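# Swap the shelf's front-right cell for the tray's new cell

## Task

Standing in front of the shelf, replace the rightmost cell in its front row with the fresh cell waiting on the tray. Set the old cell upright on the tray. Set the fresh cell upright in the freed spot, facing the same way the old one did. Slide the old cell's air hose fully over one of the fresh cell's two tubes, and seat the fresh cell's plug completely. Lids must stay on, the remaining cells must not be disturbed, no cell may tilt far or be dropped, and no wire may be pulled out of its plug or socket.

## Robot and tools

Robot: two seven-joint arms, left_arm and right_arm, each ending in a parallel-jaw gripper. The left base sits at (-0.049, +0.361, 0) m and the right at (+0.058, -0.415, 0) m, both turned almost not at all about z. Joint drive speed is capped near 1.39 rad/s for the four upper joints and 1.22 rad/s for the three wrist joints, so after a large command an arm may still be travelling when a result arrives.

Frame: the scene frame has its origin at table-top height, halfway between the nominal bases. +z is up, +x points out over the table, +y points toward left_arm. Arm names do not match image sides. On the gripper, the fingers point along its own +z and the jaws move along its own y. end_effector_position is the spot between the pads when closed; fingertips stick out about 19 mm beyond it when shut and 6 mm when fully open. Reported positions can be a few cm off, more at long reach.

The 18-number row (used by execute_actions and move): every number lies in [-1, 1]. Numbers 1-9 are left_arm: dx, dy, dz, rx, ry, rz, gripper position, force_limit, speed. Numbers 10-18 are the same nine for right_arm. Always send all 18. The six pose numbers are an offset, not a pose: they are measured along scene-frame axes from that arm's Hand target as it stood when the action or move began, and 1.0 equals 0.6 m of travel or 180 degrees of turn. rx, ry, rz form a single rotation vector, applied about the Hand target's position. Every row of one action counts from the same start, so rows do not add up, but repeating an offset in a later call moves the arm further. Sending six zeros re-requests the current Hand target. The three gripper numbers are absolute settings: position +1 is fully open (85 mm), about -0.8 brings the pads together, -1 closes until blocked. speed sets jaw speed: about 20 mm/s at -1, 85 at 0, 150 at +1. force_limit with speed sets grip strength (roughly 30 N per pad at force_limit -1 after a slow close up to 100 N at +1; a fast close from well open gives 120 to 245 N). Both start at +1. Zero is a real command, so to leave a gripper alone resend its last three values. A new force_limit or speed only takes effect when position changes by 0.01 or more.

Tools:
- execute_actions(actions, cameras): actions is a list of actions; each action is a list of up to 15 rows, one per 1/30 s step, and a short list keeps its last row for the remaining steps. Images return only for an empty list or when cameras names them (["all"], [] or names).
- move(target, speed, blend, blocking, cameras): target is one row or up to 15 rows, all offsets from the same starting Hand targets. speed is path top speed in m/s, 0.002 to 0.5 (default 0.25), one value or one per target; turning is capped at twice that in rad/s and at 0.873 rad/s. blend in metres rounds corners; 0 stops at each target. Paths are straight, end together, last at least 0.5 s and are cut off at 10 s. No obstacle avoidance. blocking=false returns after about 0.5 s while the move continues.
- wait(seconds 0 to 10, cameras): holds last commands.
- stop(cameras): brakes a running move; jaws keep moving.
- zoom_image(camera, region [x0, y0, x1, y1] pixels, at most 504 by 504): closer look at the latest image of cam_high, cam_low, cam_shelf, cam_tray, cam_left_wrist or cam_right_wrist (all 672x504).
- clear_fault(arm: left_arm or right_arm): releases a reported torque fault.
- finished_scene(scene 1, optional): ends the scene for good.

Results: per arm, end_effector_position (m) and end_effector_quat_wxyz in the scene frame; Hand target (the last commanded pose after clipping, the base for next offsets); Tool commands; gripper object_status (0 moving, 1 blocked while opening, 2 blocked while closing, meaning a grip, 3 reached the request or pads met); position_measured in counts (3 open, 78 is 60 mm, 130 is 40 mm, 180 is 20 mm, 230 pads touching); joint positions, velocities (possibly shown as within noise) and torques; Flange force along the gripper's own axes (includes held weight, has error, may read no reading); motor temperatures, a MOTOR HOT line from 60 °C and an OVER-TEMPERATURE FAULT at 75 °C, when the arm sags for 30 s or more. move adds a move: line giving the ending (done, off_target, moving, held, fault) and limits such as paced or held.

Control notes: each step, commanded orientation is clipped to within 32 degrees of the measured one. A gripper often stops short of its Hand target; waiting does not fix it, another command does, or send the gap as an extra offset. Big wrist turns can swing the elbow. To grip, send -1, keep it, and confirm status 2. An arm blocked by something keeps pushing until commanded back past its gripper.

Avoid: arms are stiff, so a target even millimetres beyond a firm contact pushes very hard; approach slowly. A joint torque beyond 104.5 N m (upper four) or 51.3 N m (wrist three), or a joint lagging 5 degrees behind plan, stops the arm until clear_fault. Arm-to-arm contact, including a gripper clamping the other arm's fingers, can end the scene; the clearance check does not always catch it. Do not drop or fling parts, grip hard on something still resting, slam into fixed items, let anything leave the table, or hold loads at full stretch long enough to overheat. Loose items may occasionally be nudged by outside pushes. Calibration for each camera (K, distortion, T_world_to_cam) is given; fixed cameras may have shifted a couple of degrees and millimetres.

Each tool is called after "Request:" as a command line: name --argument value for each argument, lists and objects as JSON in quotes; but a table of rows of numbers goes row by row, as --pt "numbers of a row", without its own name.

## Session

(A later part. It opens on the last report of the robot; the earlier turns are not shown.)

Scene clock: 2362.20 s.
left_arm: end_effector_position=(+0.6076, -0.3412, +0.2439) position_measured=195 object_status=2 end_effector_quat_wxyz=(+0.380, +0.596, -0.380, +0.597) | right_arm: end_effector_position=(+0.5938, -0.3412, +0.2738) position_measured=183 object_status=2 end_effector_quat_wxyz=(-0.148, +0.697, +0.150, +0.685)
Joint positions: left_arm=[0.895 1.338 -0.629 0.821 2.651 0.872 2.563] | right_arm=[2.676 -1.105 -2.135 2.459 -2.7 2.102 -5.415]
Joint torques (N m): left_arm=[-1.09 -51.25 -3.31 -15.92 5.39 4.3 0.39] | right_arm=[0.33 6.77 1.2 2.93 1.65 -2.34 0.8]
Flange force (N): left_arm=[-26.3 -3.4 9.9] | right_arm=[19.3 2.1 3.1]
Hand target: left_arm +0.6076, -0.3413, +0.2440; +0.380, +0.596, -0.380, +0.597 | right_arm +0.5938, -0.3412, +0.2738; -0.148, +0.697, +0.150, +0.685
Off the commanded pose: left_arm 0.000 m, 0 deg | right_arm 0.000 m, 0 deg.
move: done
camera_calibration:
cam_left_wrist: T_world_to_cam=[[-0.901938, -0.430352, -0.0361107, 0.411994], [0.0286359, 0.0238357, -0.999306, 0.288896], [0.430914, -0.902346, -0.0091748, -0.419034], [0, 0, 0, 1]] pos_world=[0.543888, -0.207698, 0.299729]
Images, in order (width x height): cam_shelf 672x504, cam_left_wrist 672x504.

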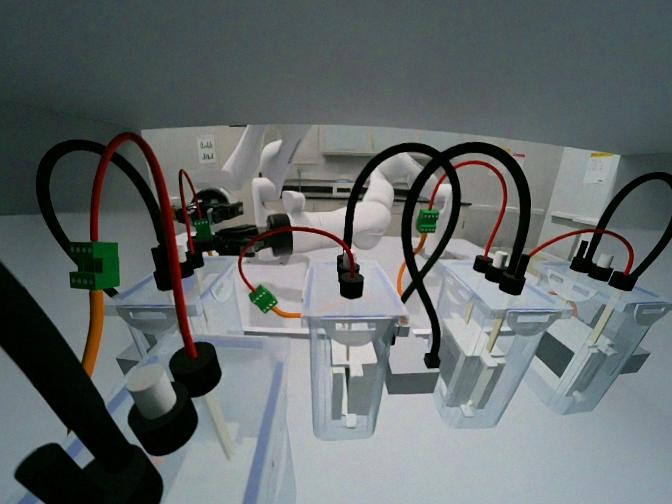

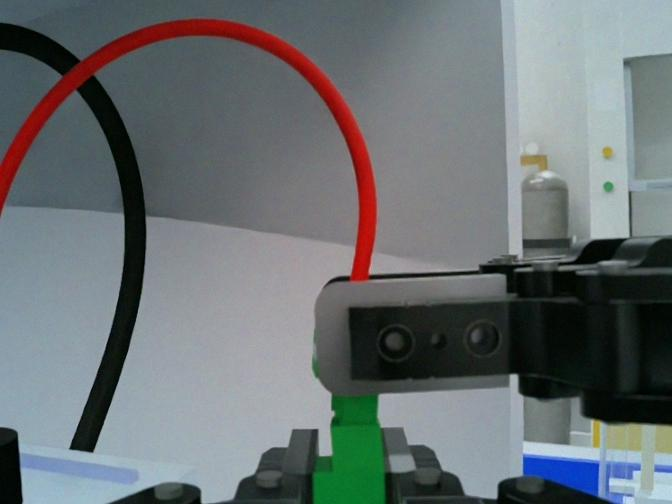

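Request:
move --pt "0 0 -0.0117 0 0 0 -1 0.5 -1 0 0 0 0 0 0 -1 0.3 -1" --pt "-0.0009 -0.00045 -0.0117 0 0 0 -1 0.5 -1 0 0 0 0 0 0 -1 0.3 -1" --pt "-0.0009 -0.00045 -0.0067 0 0 0 -1 0.5 -1 0 0 0 0 0 0 -1 0.3 -1" --speed 0.015 --cameras '["cam_left_wrist","cam_shelf"]'

Request:
zoom_image --camera "cam_left_wrist" --region '[300, 370, 410, 470]'

Request:
zoom_image --camera "cam_shelf" --region '[180, 200, 230, 250]'

Scene clock: 2373.67 s.
left_arm: end_effector_position=(+0.6070, -0.3415, +0.2398) position_measured=195 object_status=2 end_effector_quat_wxyz=(+0.380, +0.596, -0.380, +0.597) | right_arm: end_effector_position=(+0.5938, -0.3412, +0.2738) position_measured=183 object_status=2 end_effector_quat_wxyz=(-0.148, +0.697, +0.150, +0.685)
Joint positions: left_arm=[0.896 1.343 -0.628 0.821 2.657 0.874 2.556] | right_arm=[2.676 -1.105 -2.135 2.459 -2.7 2.102 -5.415]
Joint torques (N m): left_arm=[-0.21 -37.54 -2.6 -9.77 2.56 2.16 0.28] | right_arm=[-0.02 13.78 3.5 0.6 -0.75 0.82 0.64]
Flange force (N): left_arm=[-11.7 -4.6 9.9] | right_arm=[4.8 2.3 1.0]
Hand target: left_arm +0.6070, -0.3415, +0.2400; +0.380, +0.596, -0.380, +0.597 | right_arm +0.5938, -0.3412, +0.2738; -0.148, +0.697, +0.150, +0.685
Off the commanded pose: left_arm 0.000 m, 0 deg | right_arm 0.000 m, 0 deg.
move: done
camera_calibration:
cam_left_wrist: T_world_to_cam=[[-0.901939, -0.430348, -0.0361537, 0.411232], [0.0286317, 0.0239445, -0.999303, 0.284846], [0.430914, -0.902345, -0.00927485, -0.418964], [0, 0, 0, 1]] pos_world=[0.543288, -0.207898, 0.295629]
Images, in order (width x height): cam_shelf 672x504, cam_left_wrist 672x504.

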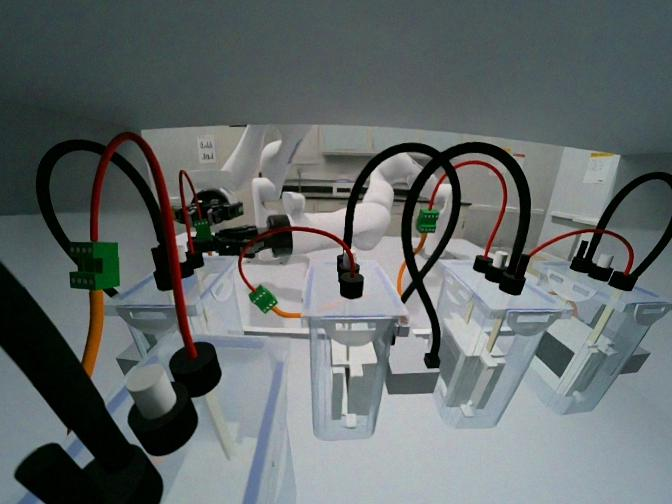

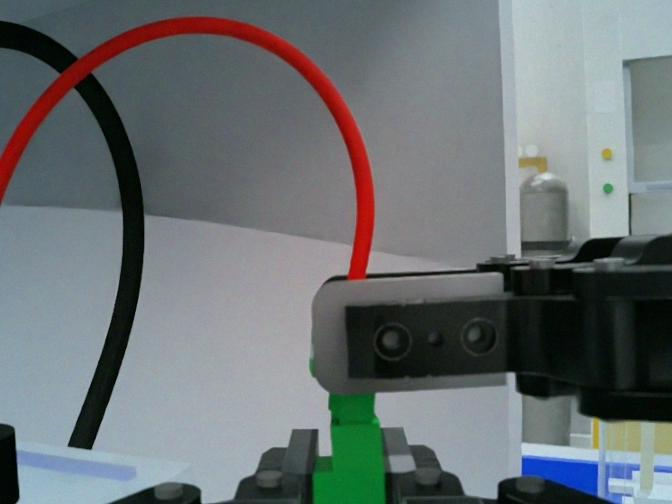

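Scaled by 4.582.

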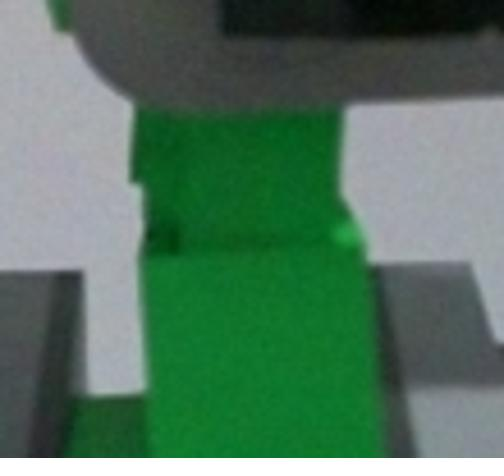

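Scaled by 10.080 from the camera's 672x504 image, which has a finer 960x720 frame.

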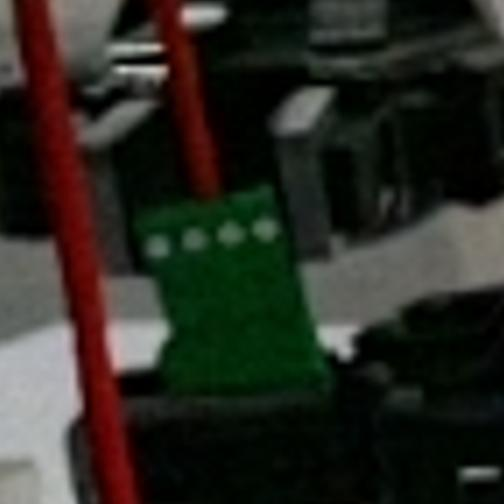

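Request:
zoom_image --camera "cam_shelf" --region '[55, 230, 135, 310]'

Request:
zoom_image --camera "cam_shelf" --region '[185, 205, 225, 245]'

Request:
zoom_image --camera "cam_shelf" --region '[405, 195, 455, 245]'

Scaled by 6.300 from the camera's 672x504 image, which has a finer 960x720 frame.

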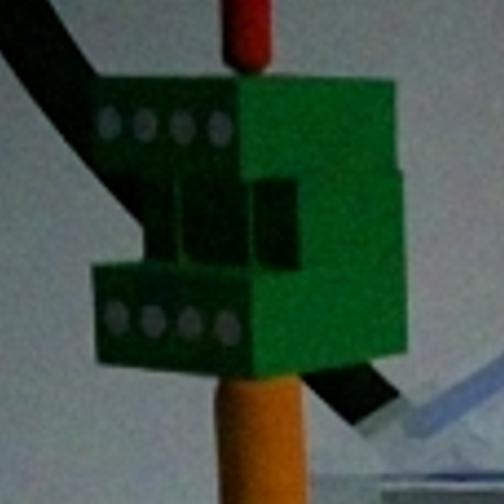

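Scaled by 12.600 from the camera's 672x504 image, which has a finer 960x720 frame.

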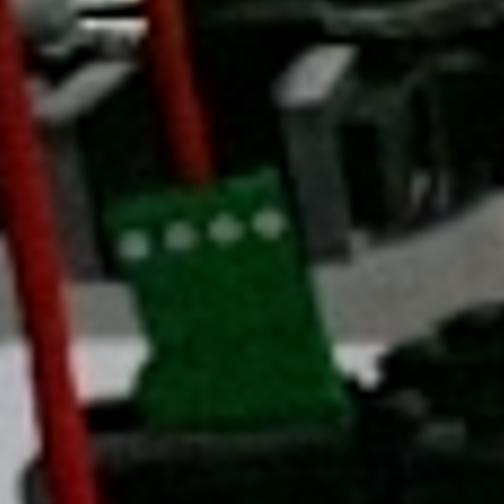

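Scaled by 10.080 from the camera's 672x504 image, which has a finer 960x720 frame.

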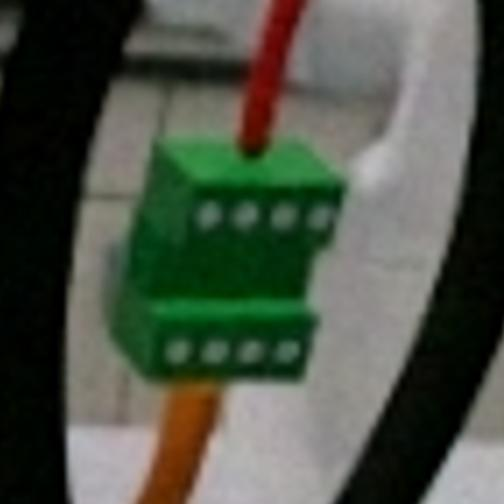

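Request:
move --pt "0 0 -0.009 0 0 0 -1 0.5 -1 0 0 0 0 0 0 -1 0.3 -1" --pt "0.0006 0.0014 -0.009 0.0071 -0.0151 0 -1 0.5 -1 0 0 0 0 0 0 -1 0.3 -1" --speed 0.015 --cameras '["cam_left_wrist","cam_shelf","cam_low"]'

Request:
zoom_image --camera "cam_left_wrist" --region '[300, 370, 410, 470]'

Request:
zoom_image --camera "cam_shelf" --region '[185, 205, 225, 245]'

Scene clock: 2438.30 s.
left_arm: end_effector_position=(+0.6074, -0.3407, +0.2346) position_measured=195 object_status=2 end_effector_quat_wxyz=(+0.364, +0.586, -0.395, +0.606) | right_arm: end_effector_position=(+0.5938, -0.3412, +0.2738) position_measured=183 object_status=2 end_effector_quat_wxyz=(-0.148, +0.697, +0.150, +0.685)
Joint positions: left_arm=[0.899 1.355 -0.643 0.819 2.672 0.881 2.506] | right_arm=[2.676 -1.105 -2.135 2.459 -2.7 2.102 -5.415]
Joint torques (N m): left_arm=[0.32 -32.28 -2.35 -7.61 1.76 1.44 0.34] | right_arm=[-0.24 16.5 4.06 -0.28 -1.51 2.07 0.56]
Motor temperatures (°C): left_arm=[28 49 25 31 35 33 45] | right_arm=[30 34 26 26 36 37 41]
Flange force (N): left_arm=[-6.0 -4.5 8.5] | right_arm=[-0.4 2.7 0.2]
Hand target: left_arm +0.6074, -0.3407, +0.2346; +0.364, +0.586, -0.395, +0.606 | right_arm +0.5938, -0.3412, +0.2738; -0.148, +0.697, +0.150, +0.685
Off the commanded pose: left_arm 0.000 m, 0 deg | right_arm 0.000 m, 0 deg.
move: done
camera_calibration:
cam_left_wrist: T_world_to_cam=[[-0.898993, -0.428947, -0.0884067, 0.422645], [0.0760069, 0.0459905, -0.996046, 0.257564], [0.431317, -0.902158, -0.00874223, -0.418808], [0, 0, 0, 1]] pos_world=[0.541017, -0.208384, 0.290249]
Images, in order (width x height): cam_low 672x504, cam_shelf 672x504, cam_left_wrist 672x504.

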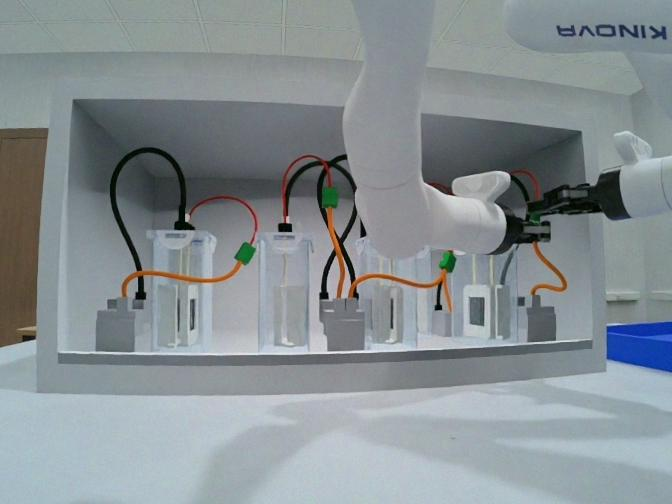

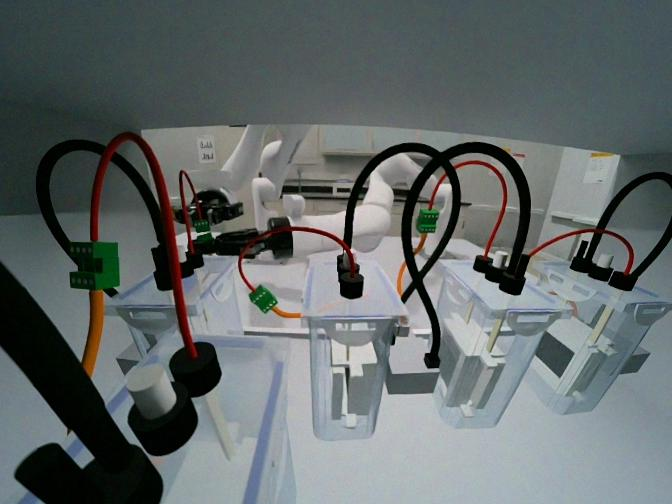

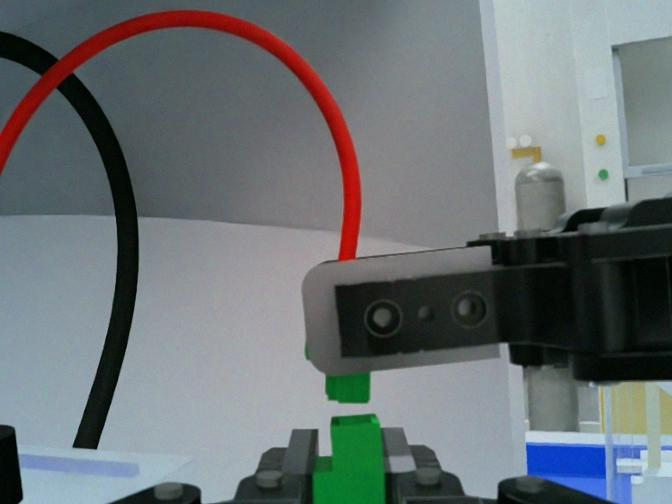

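Scaled by 4.582.

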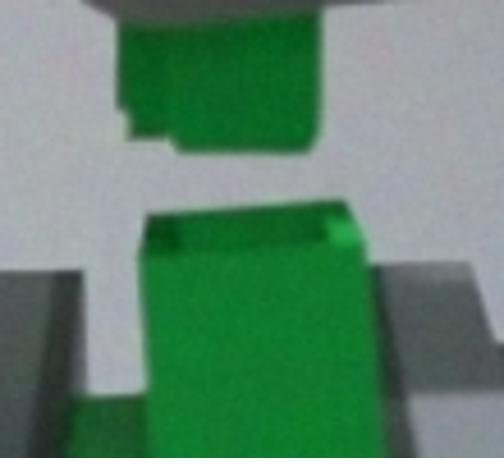

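Scaled by 12.600 from the camera's 672x504 image, which has a finer 960x720 frame.

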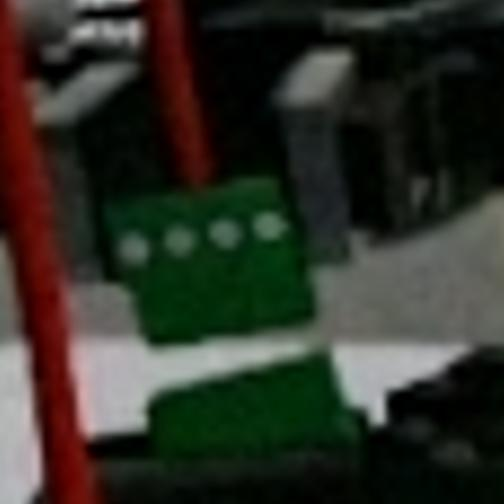

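Request:
move --target '[0.0027,-0.0005,0,-0.0325,-0.0152,0,-1,0.5,-1,0,0,0,0,0,0,-1,0.3,-1]' --speed 0.015 --cameras '["cam_left_wrist","cam_shelf","cam_low"]'

Request:
zoom_image --camera "cam_left_wrist" --region '[300, 370, 410, 470]'

Request:
zoom_image --camera "cam_shelf" --region '[185, 205, 225, 245]'

Scene clock: 2462.13 s.
left_arm: end_effector_position=(+0.6090, -0.3410, +0.2346) position_measured=195 object_status=2 end_effector_quat_wxyz=(+0.384, +0.552, -0.373, +0.640) | right_arm: end_effector_position=(+0.5938, -0.3412, +0.2738) position_measured=183 object_status=2 end_effector_quat_wxyz=(-0.148, +0.697, +0.150, +0.685)
Joint positions: left_arm=[0.88 1.417 -0.61 0.772 2.81 0.948 2.387] | right_arm=[2.676 -1.105 -2.135 2.459 -2.7 2.102 -5.415]
Joint torques (N m): left_arm=[0.37 -32.37 -1.92 -7.74 1.69 1.67 0.22] | right_arm=[-0.22 16.51 4.06 -0.42 -1.51 2.12 0.58]
Flange force (N): left_arm=[-6.9 -4.6 7.6] | right_arm=[-0.2 2.3 0.2]
Hand target: left_arm +0.6090, -0.3410, +0.2346; +0.384, +0.552, -0.373, +0.640 | right_arm +0.5938, -0.3412, +0.2738; -0.148, +0.697, +0.150, +0.685
Off the commanded pose: left_arm 0.000 m, 0 deg | right_arm 0.000 m, 0 deg.
move: done
camera_calibration:
cam_left_wrist: T_world_to_cam=[[-0.894798, -0.437892, -0.0871045, 0.41804], [0.123562, -0.0554046, -0.990789, 0.192682], [0.429033, -0.897319, 0.103683, -0.443089], [0, 0, 0, 1]] pos_world=[0.540353, -0.20386, 0.273261]
Images, in order (width x height): cam_low 672x504, cam_shelf 672x504, cam_left_wrist 672x504.

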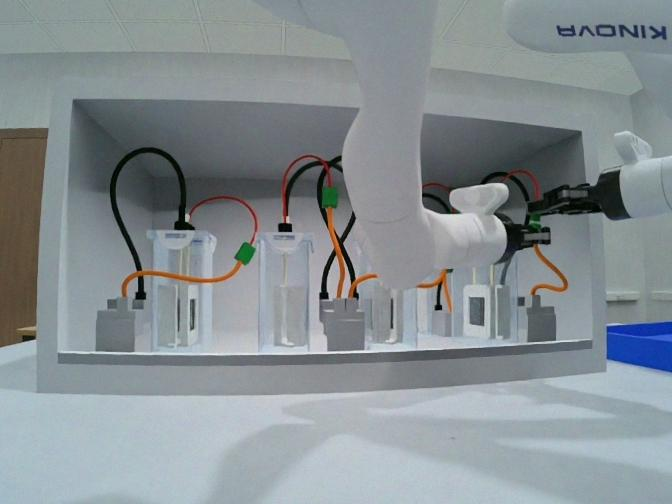

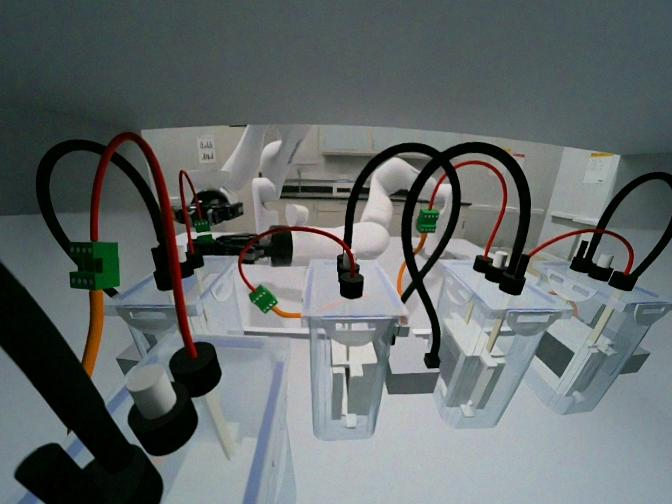

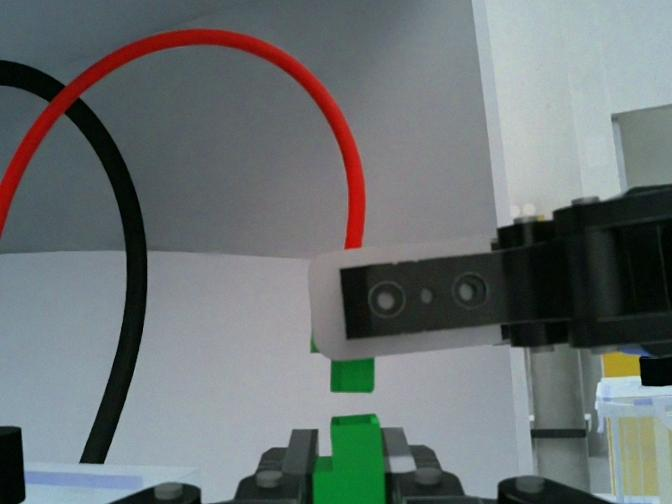

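Scaled by 4.582.

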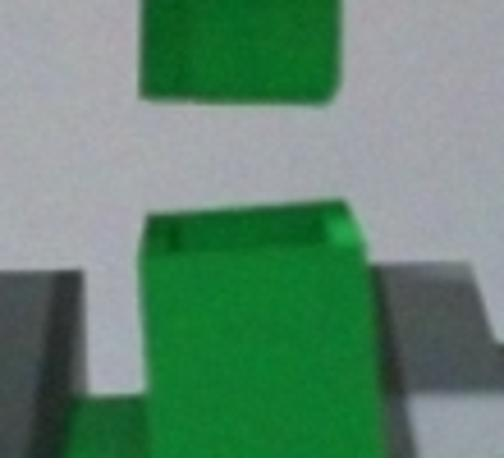

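Scaled by 12.600 from the camera's 672x504 image, which has a finer 960x720 frame.

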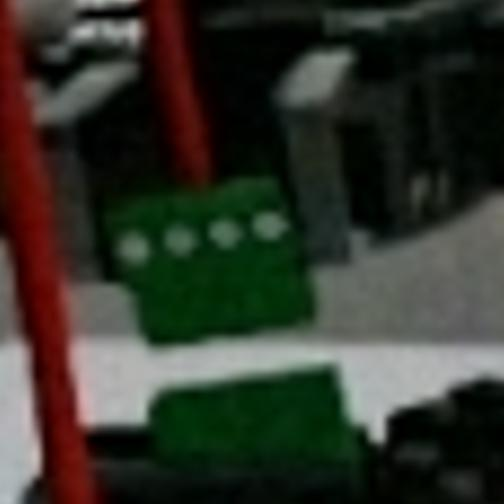

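Request:
move --target '[0,0,0.0117,0,0,0,-1,0.5,-1,0,0,0,0,0,0,-1,0.3,-1]' --speed 0.015 --cameras '["cam_left_wrist","cam_shelf"]'

Request:
zoom_image --camera "cam_left_wrist" --region '[300, 370, 410, 470]'

Request:
zoom_image --camera "cam_shelf" --region '[185, 205, 225, 245]'

Scene clock: 2472.67 s.
left_arm: end_effector_position=(+0.6090, -0.3410, +0.2414) position_measured=195 object_status=2 end_effector_quat_wxyz=(+0.384, +0.552, -0.373, +0.639) | right_arm: end_effector_position=(+0.5938, -0.3412, +0.2738) position_measured=183 object_status=2 end_effector_quat_wxyz=(-0.148, +0.697, +0.150, +0.685)
Joint positions: left_arm=[0.882 1.405 -0.612 0.778 2.803 0.945 2.395] | right_arm=[2.676 -1.105 -2.135 2.459 -2.7 2.102 -5.415]
Joint torques (N m): left_arm=[-0.36 -36.02 -2.18 -8.91 2.47 2.17 0.27] | right_arm=[-0.13 14.7 3.66 0.26 -0.98 1.39 0.57]
Flange force (N): left_arm=[-11.3 -4.4 9.2] | right_arm=[3.3 2.3 1.2]
Hand target: left_arm +0.6090, -0.3410, +0.2416; +0.384, +0.552, -0.372, +0.640 | right_arm +0.5938, -0.3412, +0.2738; -0.148, +0.697, +0.150, +0.685
Off the commanded pose: left_arm 0.000 m, 0 deg | right_arm 0.000 m, 0 deg.
move: done
camera_calibration:
cam_left_wrist: T_world_to_cam=[[-0.894774, -0.437959, -0.0870069, 0.418587], [0.123434, -0.0553441, -0.990808, 0.199606], [0.429118, -0.89729, 0.10358, -0.443816], [0, 0, 0, 1]] pos_world=[0.540353, -0.20386, 0.280161]
Images, in order (width x height): cam_shelf 672x504, cam_left_wrist 672x504.

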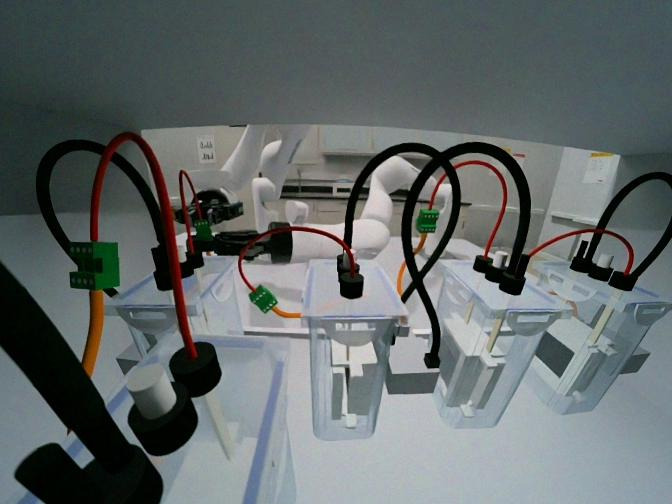

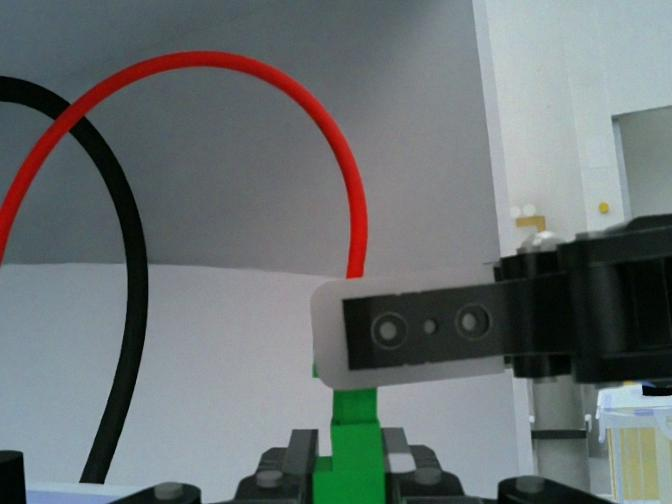

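Scaled by 4.582.

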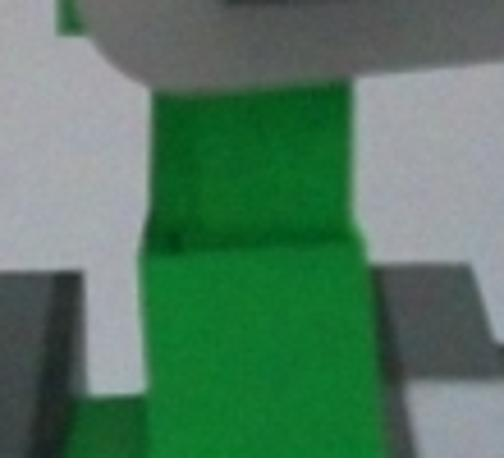

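Scaled by 12.600 from the camera's 672x504 image, which has a finer 960x720 frame.

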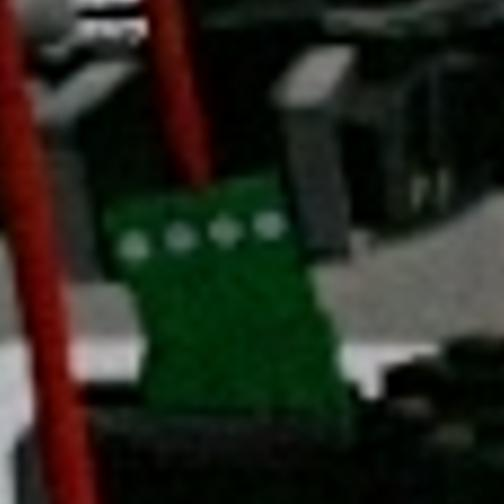

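Request:
move --target '[0,0,0.005,0,0,0,-1,0.5,-1,0,0,0,0,0,0,-1,0.3,-1]' --speed 0.015 --cameras '["cam_left_wrist","cam_shelf"]'

Request:
zoom_image --camera "cam_left_wrist" --region '[300, 370, 410, 470]'

Request:
zoom_image --camera "cam_shelf" --region '[185, 205, 225, 245]'

Scene clock: 2476.40 s.
left_arm: end_effector_position=(+0.6090, -0.3410, +0.2446) position_measured=195 object_status=2 end_effector_quat_wxyz=(+0.384, +0.552, -0.373, +0.640) | right_arm: end_effector_position=(+0.5938, -0.3412, +0.2738) position_measured=183 object_status=2 end_effector_quat_wxyz=(-0.148, +0.697, +0.150, +0.685)
Joint positions: left_arm=[0.882 1.399 -0.613 0.781 2.8 0.944 2.399] | right_arm=[2.676 -1.105 -2.135 2.459 -2.7 2.102 -5.415]
Joint torques (N m): left_arm=[-2.02 -44.99 -2.8 -12.71 4.42 3.38 0.35] | right_arm=[-0.24 10.02 2.19 2.11 0.73 -0.66 0.63]
Flange force (N): left_arm=[-20.5 -1.5 6.8] | right_arm=[12.2 3.3 3.1]
Hand target: left_arm +0.6090, -0.3410, +0.2446; +0.384, +0.552, -0.373, +0.640 | right_arm +0.5938, -0.3412, +0.2738; -0.148, +0.697, +0.150, +0.685
Off the commanded pose: left_arm 0.000 m, 0 deg | right_arm 0.000 m, 0 deg.
move: done
camera_calibration:
cam_left_wrist: T_world_to_cam=[[-0.8948, -0.437897, -0.0870603, 0.418899], [0.123566, -0.0555127, -0.990782, 0.202564], [0.429028, -0.897309, 0.103782, -0.44415], [0, 0, 0, 1]] pos_world=[0.540353, -0.20386, 0.283261]
Images, in order (width x height): cam_shelf 672x504, cam_left_wrist 672x504.

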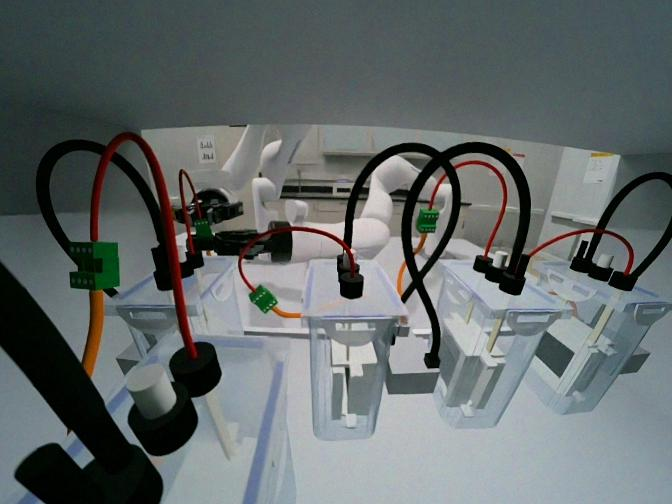

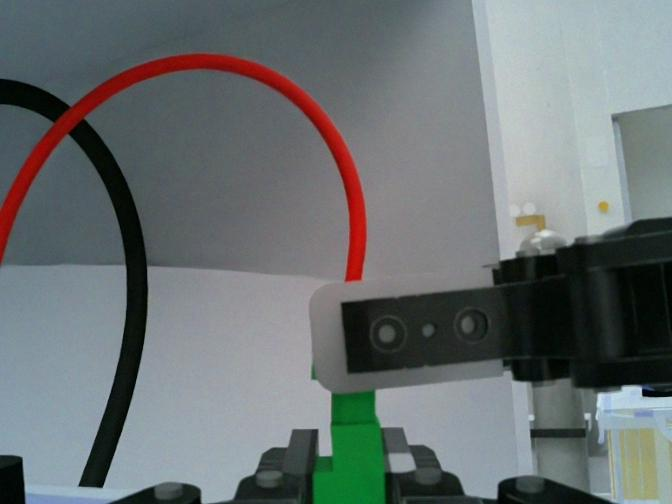

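Scaled by 4.582.

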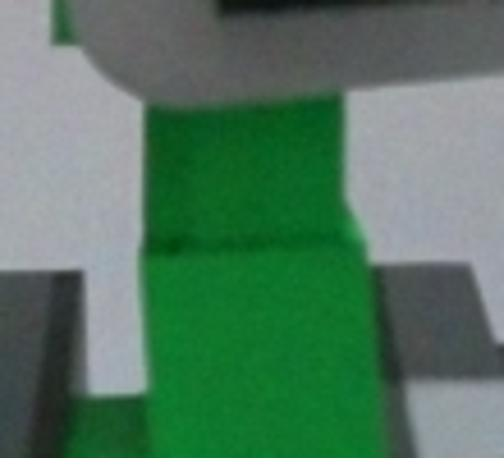

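Scaled by 12.600 from the camera's 672x504 image, which has a finer 960x720 frame.

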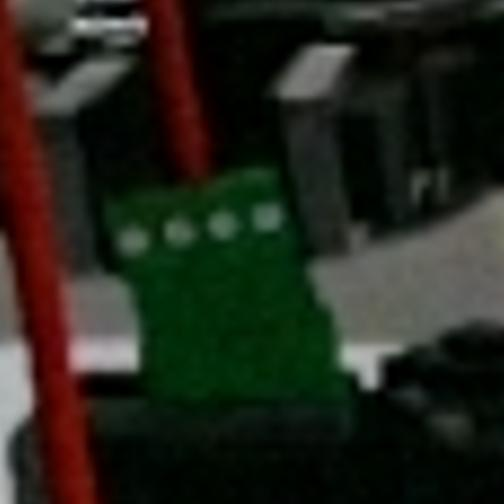

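Request:
move --pt "0 0 -0.0083 0 0 0 -1 0.5 -1 0 0 0 0 0 0 -1 0.3 -1" --pt "-0.0011 -0.0005 -0.0083 0 0 0 -1 0.5 -1 0 0 0 0 0 0 -1 0.3 -1" --pt "-0.0011 -0.0005 -0.0033 0 0 0 -1 0.5 -1 0 0 0 0 0 0 -1 0.3 -1" --speed 0.015 --cameras '["cam_left_wrist","cam_shelf"]'

Request:
zoom_image --camera "cam_left_wrist" --region '[300, 370, 410, 470]'

Request:
zoom_image --camera "cam_shelf" --region '[185, 205, 225, 245]'

Scene clock: 2501.07 s.
left_arm: end_effector_position=(+0.6083, -0.3413, +0.2424) position_measured=195 object_status=2 end_effector_quat_wxyz=(+0.384, +0.552, -0.373, +0.639) | right_arm: end_effector_position=(+0.5938, -0.3412, +0.2738) position_measured=183 object_status=2 end_effector_quat_wxyz=(-0.148, +0.697, +0.150, +0.685)
Joint positions: left_arm=[0.883 1.402 -0.612 0.782 2.803 0.946 2.395] | right_arm=[2.676 -1.104 -2.135 2.459 -2.7 2.102 -5.415]
Joint torques (N m): left_arm=[0.35 -38.61 -2.15 -10.54 2.73 2.85 0.21] | right_arm=[-0.31 13.44 3.02 0.61 -0.41 0.78 0.53]
Flange force (N): left_arm=[-13.7 -4.3 7.4] | right_arm=[5.8 2.7 0.7]
Hand target: left_arm +0.6083, -0.3413, +0.2426; +0.384, +0.552, -0.373, +0.640 | right_arm +0.5938, -0.3412, +0.2738; -0.148, +0.697, +0.150, +0.685
Off the commanded pose: left_arm 0.000 m, 0 deg | right_arm 0.000 m, 0 deg.
move: done
camera_calibration:
cam_left_wrist: T_world_to_cam=[[-0.894769, -0.437962, -0.0870503, 0.418015], [0.123473, -0.0553248, -0.990804, 0.200636], [0.429119, -0.89729, 0.10358, -0.443931], [0, 0, 0, 1]] pos_world=[0.539753, -0.20416, 0.281161]
Images, in order (width x height): cam_shelf 672x504, cam_left_wrist 672x504.

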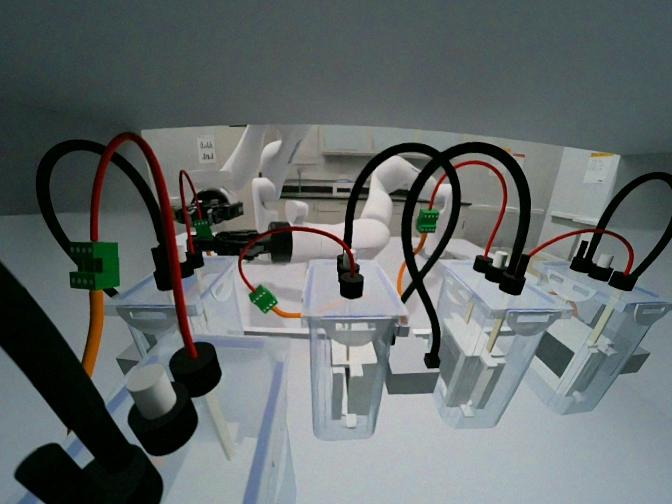

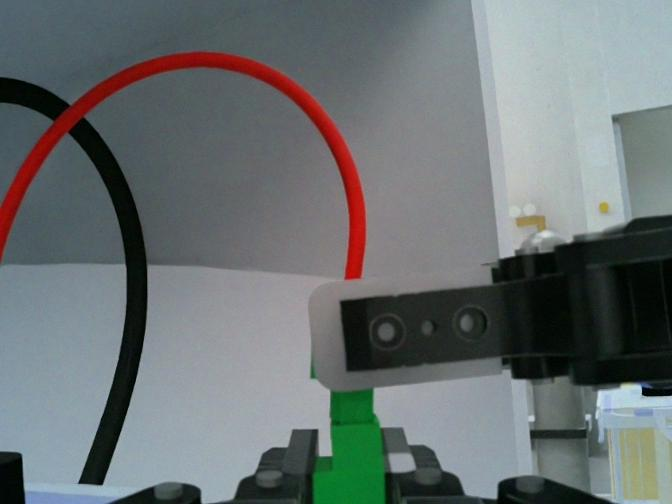

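Scaled by 4.582.

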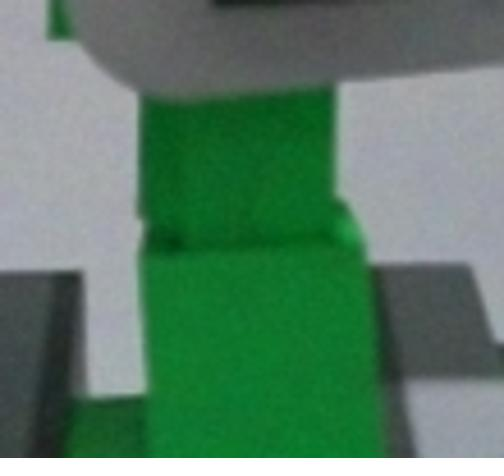

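Scaled by 12.600 from the camera's 672x504 image, which has a finer 960x720 frame.

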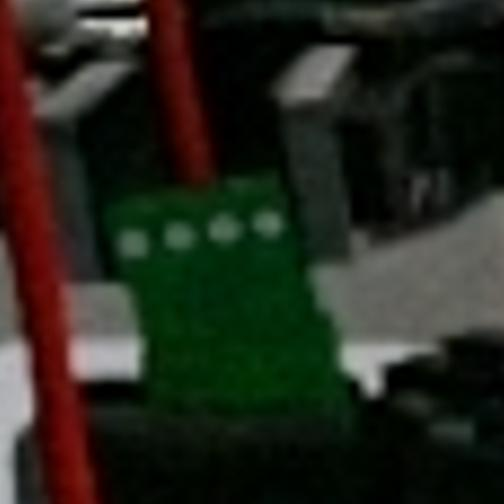

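Request:
move --target '[-0.0007,0.0015,0,0,0,0,-1,0.5,-1,0,0,0,0,0,0,-1,0.3,-1]' --speed 0.01

Request:
move --target '[0.0014,-0.003,0,0,0,0,-1,0.5,-1,0,0,0,0,0,0,-1,0.3,-1]' --speed 0.01 --cameras '["cam_left_wrist"]'

Scene clock: 2515.40 s.
left_arm: end_effector_position=(+0.6079, -0.3404, +0.2426) position_measured=195 object_status=2 end_effector_quat_wxyz=(+0.384, +0.552, -0.373, +0.640) | right_arm: end_effector_position=(+0.5938, -0.3412, +0.2738) position_measured=183 object_status=2 end_effector_quat_wxyz=(-0.148, +0.697, +0.150, +0.685)
Joint positions: left_arm=[0.884 1.4 -0.612 0.788 2.803 0.95 2.394] | right_arm=[2.676 -1.105 -2.135 2.459 -2.7 2.102 -5.415]
Joint torques (N m): left_arm=[-0.2 -39.18 -2.33 -10.05 2.92 3.77 0.23] | right_arm=[3.31 13.12 4.82 0.46 -2.03 -1 0.71]
Flange force (N): left_arm=[-15.4 -6.0 14.7] | right_arm=[6.1 -4.6 -1.8]
Hand target: left_arm +0.6079, -0.3404, +0.2426; +0.384, +0.552, -0.373, +0.640 | right_arm +0.5938, -0.3412, +0.2738; -0.148, +0.697, +0.150, +0.685
Off the commanded pose: left_arm 0.000 m, 0 deg | right_arm 0.000 m, 0 deg.
move: done

Scene clock: 2516.13 s.
left_arm: end_effector_position=(+0.6087, -0.3422, +0.2427) position_measured=195 object_status=2 end_effector_quat_wxyz=(+0.384, +0.552, -0.373, +0.640) | right_arm: end_effector_position=(+0.5938, -0.3412, +0.2737) position_measured=183 object_status=2 end_effector_quat_wxyz=(-0.148, +0.697, +0.150, +0.685)
Joint positions: left_arm=[0.882 1.404 -0.612 0.775 2.803 0.941 2.397] | right_arm=[2.676 -1.105 -2.135 2.459 -2.7 2.102 -5.415]
Joint torques (N m): left_arm=[1.33 -38.48 -1.9 -11.02 2.69 2.71 0.29] | right_arm=[-2.22 13.59 2.16 0.41 0.34 1.57 0.53]
Flange force (N): left_arm=[-13.1 -4.4 4.3] | right_arm=[5.3 6.3 0.7]
Hand target: left_arm +0.6087, -0.3422, +0.2427; +0.384, +0.552, -0.373, +0.640 | right_arm +0.5938, -0.3412, +0.2738; -0.148, +0.697, +0.150, +0.685
Off the commanded pose: left_arm 0.000 m, 0 deg | right_arm 0.000 m, 0 deg.
move: done
camera_calibration:
cam_left_wrist: T_world_to_cam=[[-0.894788, -0.437903, -0.087149, 0.418047], [0.123646, -0.0554734, -0.990775, 0.200602], [0.429029, -0.897309, 0.103782, -0.444944], [0, 0, 0, 1]] pos_world=[0.540153, -0.20506, 0.281361]
Images, in order (width x height): cam_left_wrist 672x504.

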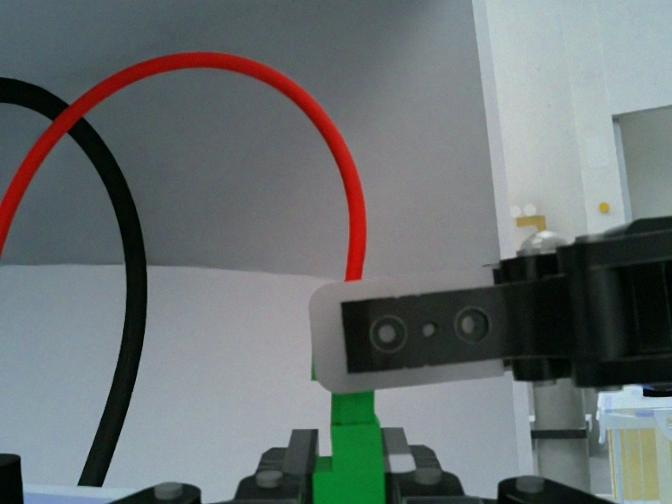

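Request:
zoom_image --camera "cam_left_wrist" --region '[315, 380, 395, 460]'

Scaled by 6.300.

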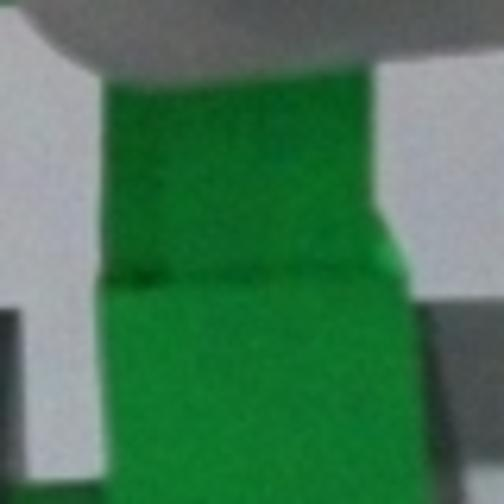

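Request:
move --pt "-0.0005 0.001 0 0 0 0 -1 0.5 -1 0 0 0 0 0 0 -1 0.3 -1" --pt "0.0 0.0012 0 0 0 0 -1 0.5 -1 0 0 0 0 0 0 -1 0.3 -1" --speed 0.01

Request:
move --target '[0.0005,0.0002,0,0,0,0,-1,0.5,-1,0,0,0,0,0,0,-1,0.3,-1]' --speed 0.01

Request:
move --target '[0.0005,0.0002,0,0,0,0,-1,0.5,-1,0,0,0,0,0,0,-1,0.3,-1]' --speed 0.01 --cameras '["cam_left_wrist"]'

Request:
zoom_image --camera "cam_left_wrist" --region '[315, 380, 395, 460]'

Scene clock: 2535.27 s.
left_arm: end_effector_position=(+0.6087, -0.3415, +0.2429) position_measured=195 object_status=2 end_effector_quat_wxyz=(+0.384, +0.552, -0.373, +0.640) | right_arm: end_effector_position=(+0.5938, -0.3411, +0.2738) position_measured=183 object_status=2 end_effector_quat_wxyz=(-0.148, +0.697, +0.150, +0.685)
Joint positions: left_arm=[0.882 1.403 -0.612 0.779 2.802 0.944 2.396] | right_arm=[2.676 -1.104 -2.135 2.459 -2.7 2.102 -5.415]
Joint torques (N m): left_arm=[0.53 -39.26 -2.07 -10.73 2.94 3.23 0.25] | right_arm=[0.25 13.11 3.21 0.45 -0.62 0.36 0.62]
Flange force (N): left_arm=[-14.6 -5.2 9.2] | right_arm=[6.5 1.3 -0.3]
Hand target: left_arm +0.6088, -0.3415, +0.2426; +0.384, +0.552, -0.373, +0.640 | right_arm +0.5938, -0.3412, +0.2738; -0.148, +0.697, +0.150, +0.685
Off the commanded pose: left_arm 0.000 m, 0 deg | right_arm 0.000 m, 0 deg.
move: done

Scene clock: 2535.97 s.
left_arm: end_effector_position=(+0.6090, -0.3414, +0.2426) position_measured=195 object_status=2 end_effector_quat_wxyz=(+0.384, +0.552, -0.373, +0.640) | right_arm: end_effector_position=(+0.5938, -0.3412, +0.2738) position_measured=183 object_status=2 end_effector_quat_wxyz=(-0.148, +0.697, +0.150, +0.685)
Joint positions: left_arm=[0.882 1.403 -0.612 0.777 2.802 0.944 2.397] | right_arm=[2.676 -1.104 -2.135 2.459 -2.7 2.102 -5.415]
Joint torques (N m): left_arm=[-0.77 -38.52 -2.3 -10.15 3.05 2.51 0.31] | right_arm=[-0.4 13.46 3.05 0.86 -0.33 0.89 0.53]
Flange force (N): left_arm=[-13.5 -3.2 7.5] | right_arm=[5.5 3.2 1.9]
Hand target: left_arm +0.6091, -0.3414, +0.2426; +0.384, +0.552, -0.373, +0.640 | right_arm +0.5938, -0.3412, +0.2738; -0.148, +0.697, +0.150, +0.685
Off the commanded pose: left_arm 0.000 m, 0 deg | right_arm 0.000 m, 0 deg.
move: done

Scene clock: 2536.67 s.
left_arm: end_effector_position=(+0.6094, -0.3412, +0.2426) position_measured=195 object_status=2 end_effector_quat_wxyz=(+0.384, +0.552, -0.373, +0.640) | right_arm: end_effector_position=(+0.5938, -0.3412, +0.2738) position_measured=183 object_status=2 end_effector_quat_wxyz=(-0.148, +0.697, +0.150, +0.685)
Joint positions: left_arm=[0.881 1.404 -0.613 0.776 2.801 0.943 2.397] | right_arm=[2.676 -1.104 -2.135 2.459 -2.7 2.102 -5.415]
Joint torques (N m): left_arm=[-1.89 -38.63 -2.56 -9.98 3.28 2.11 0.35] | right_arm=[-0.74 13.4 2.91 1.19 -0.09 1.09 0.56]
Flange force (N): left_arm=[-13.4 -1.5 6.3] | right_arm=[5.7 4.3 3.4]
Hand target: left_arm +0.6094, -0.3412, +0.2426; +0.384, +0.552, -0.373, +0.640 | right_arm +0.5938, -0.3412, +0.2738; -0.148, +0.697, +0.150, +0.685
Off the commanded pose: left_arm 0.000 m, 0 deg | right_arm 0.000 m, 0 deg.
move: done
camera_calibration:
cam_left_wrist: T_world_to_cam=[[-0.8948, -0.437897, -0.0870603, 0.418995], [0.123566, -0.0555127, -0.990782, 0.200522], [0.429028, -0.897309, 0.103782, -0.444293], [0, 0, 0, 1]] pos_world=[0.540753, -0.20406, 0.281261]
Images, in order (width x height): cam_left_wrist 672x504.

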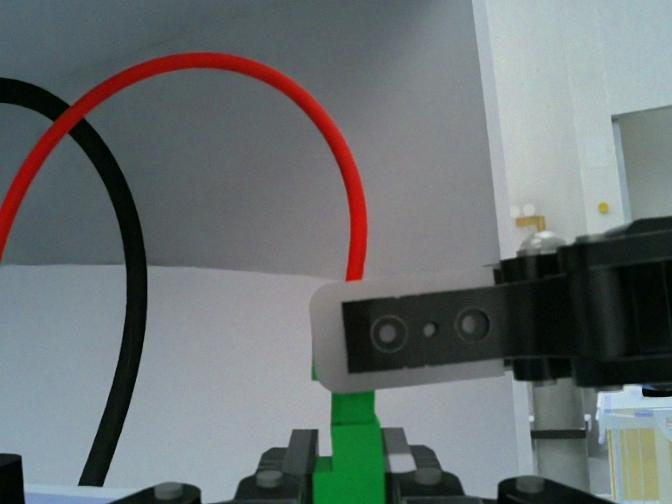

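Scaled by 6.300.

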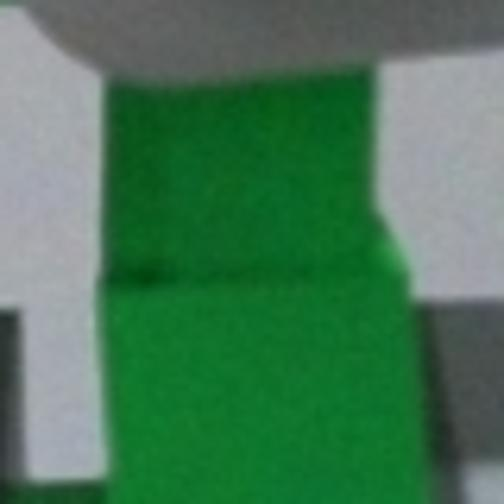

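Request:
move --target '[-0.0007,-0.0003,0.005,0,0,0,-1,0.5,-1,0,0,0,0,0,0,-1,0.3,-1]' --speed 0.015

Request:
move --target '[0,0,0.005,0,0,0,-1,0.5,-1,0,0,0,0,0,0,-1,0.3,-1]' --speed 0.015 --cameras '["cam_left_wrist","cam_shelf"]'

Request:
zoom_image --camera "cam_left_wrist" --region '[315, 380, 395, 460]'

Request:
zoom_image --camera "cam_shelf" --region '[185, 205, 225, 245]'

Scene clock: 2544.57 s.
left_arm: end_effector_position=(+0.6089, -0.3414, +0.2455) position_measured=195 object_status=2 end_effector_quat_wxyz=(+0.384, +0.552, -0.373, +0.639) | right_arm: end_effector_position=(+0.5938, -0.3412, +0.2738) position_measured=183 object_status=2 end_effector_quat_wxyz=(-0.148, +0.697, +0.150, +0.685)
Joint positions: left_arm=[0.883 1.398 -0.613 0.78 2.799 0.942 2.4] | right_arm=[2.676 -1.104 -2.135 2.459 -2.7 2.102 -5.415]
Joint torques (N m): left_arm=[-1.43 -48.09 -2.69 -14.14 4.87 4.32 0.4] | right_arm=[0.44 8.43 1.93 2.31 0.95 -1.7 0.68]
Flange force (N): left_arm=[-24.1 -2.5 8.2] | right_arm=[15.5 1.6 2.1]
Hand target: left_arm +0.6089, -0.3414, +0.2456; +0.384, +0.552, -0.373, +0.640 | right_arm +0.5938, -0.3412, +0.2738; -0.148, +0.697, +0.150, +0.685
Off the commanded pose: left_arm 0.000 m, 0 deg | right_arm 0.000 m, 0 deg.
move: done

Scene clock: 2545.27 s.
left_arm: end_effector_position=(+0.6089, -0.3414, +0.2485) position_measured=195 object_status=2 end_effector_quat_wxyz=(+0.384, +0.552, -0.373, +0.640) | right_arm: end_effector_position=(+0.5938, -0.3412, +0.2738) position_measured=183 object_status=2 end_effector_quat_wxyz=(-0.148, +0.697, +0.150, +0.685)
Joint positions: left_arm=[0.883 1.393 -0.614 0.782 2.796 0.941 2.404] | right_arm=[2.676 -1.104 -2.135 2.459 -2.7 2.102 -5.415]
Joint torques (N m): left_arm=[-2.03 -57.9 -3.16 -18.46 6.74 6.05 0.43] | right_arm=[0.5 3.18 0.47 3.91 2.71 -4.01 0.69]
Flange force (N): left_arm=[-34.6 -1.2 7.3] | right_arm=[25.6 1.4 3.1]
Hand target: left_arm +0.6089, -0.3414, +0.2487; +0.384, +0.552, -0.373, +0.640 | right_arm +0.5938, -0.3412, +0.2738; -0.148, +0.697, +0.150, +0.685
Off the commanded pose: left_arm 0.000 m, 0 deg | right_arm 0.000 m, 0 deg.
move: done
camera_calibration:
cam_left_wrist: T_world_to_cam=[[-0.89476, -0.437972, -0.0870948, 0.419036], [0.123557, -0.0553936, -0.99079, 0.206437], [0.429114, -0.89728, 0.103678, -0.444924], [0, 0, 0, 1]] pos_world=[0.540353, -0.20426, 0.287161]
Images, in order (width x height): cam_shelf 672x504, cam_left_wrist 672x504.

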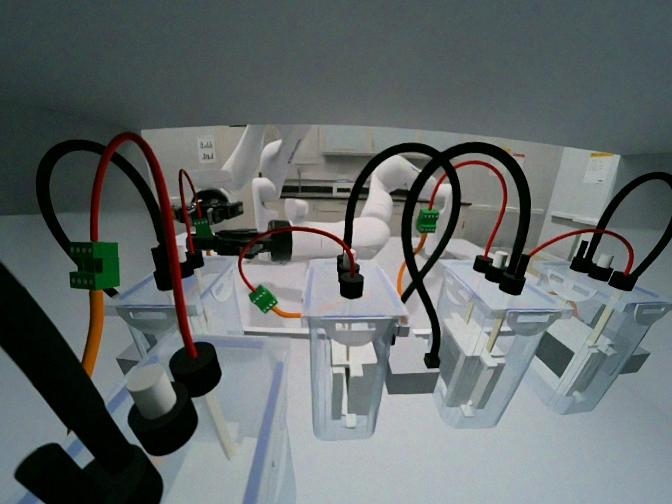

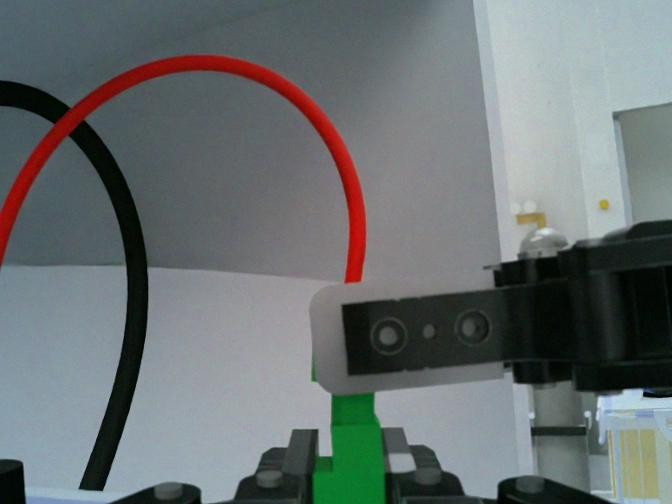

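Scaled by 6.300.

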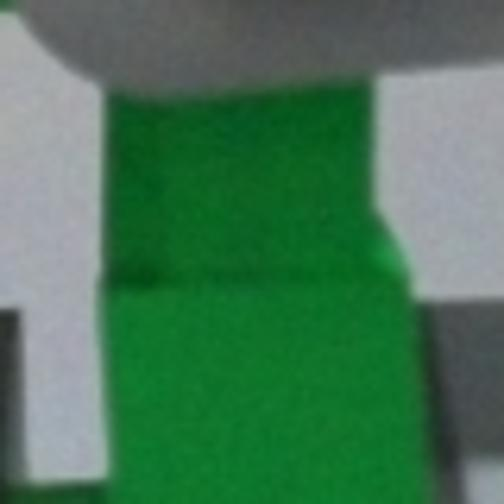

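Scaled by 12.600 from the camera's 672x504 image, which has a finer 960x720 frame.

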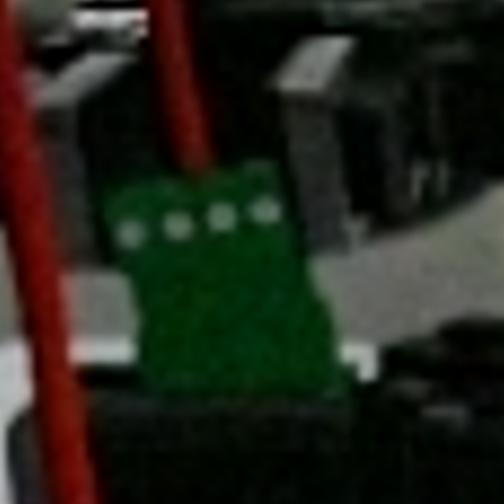

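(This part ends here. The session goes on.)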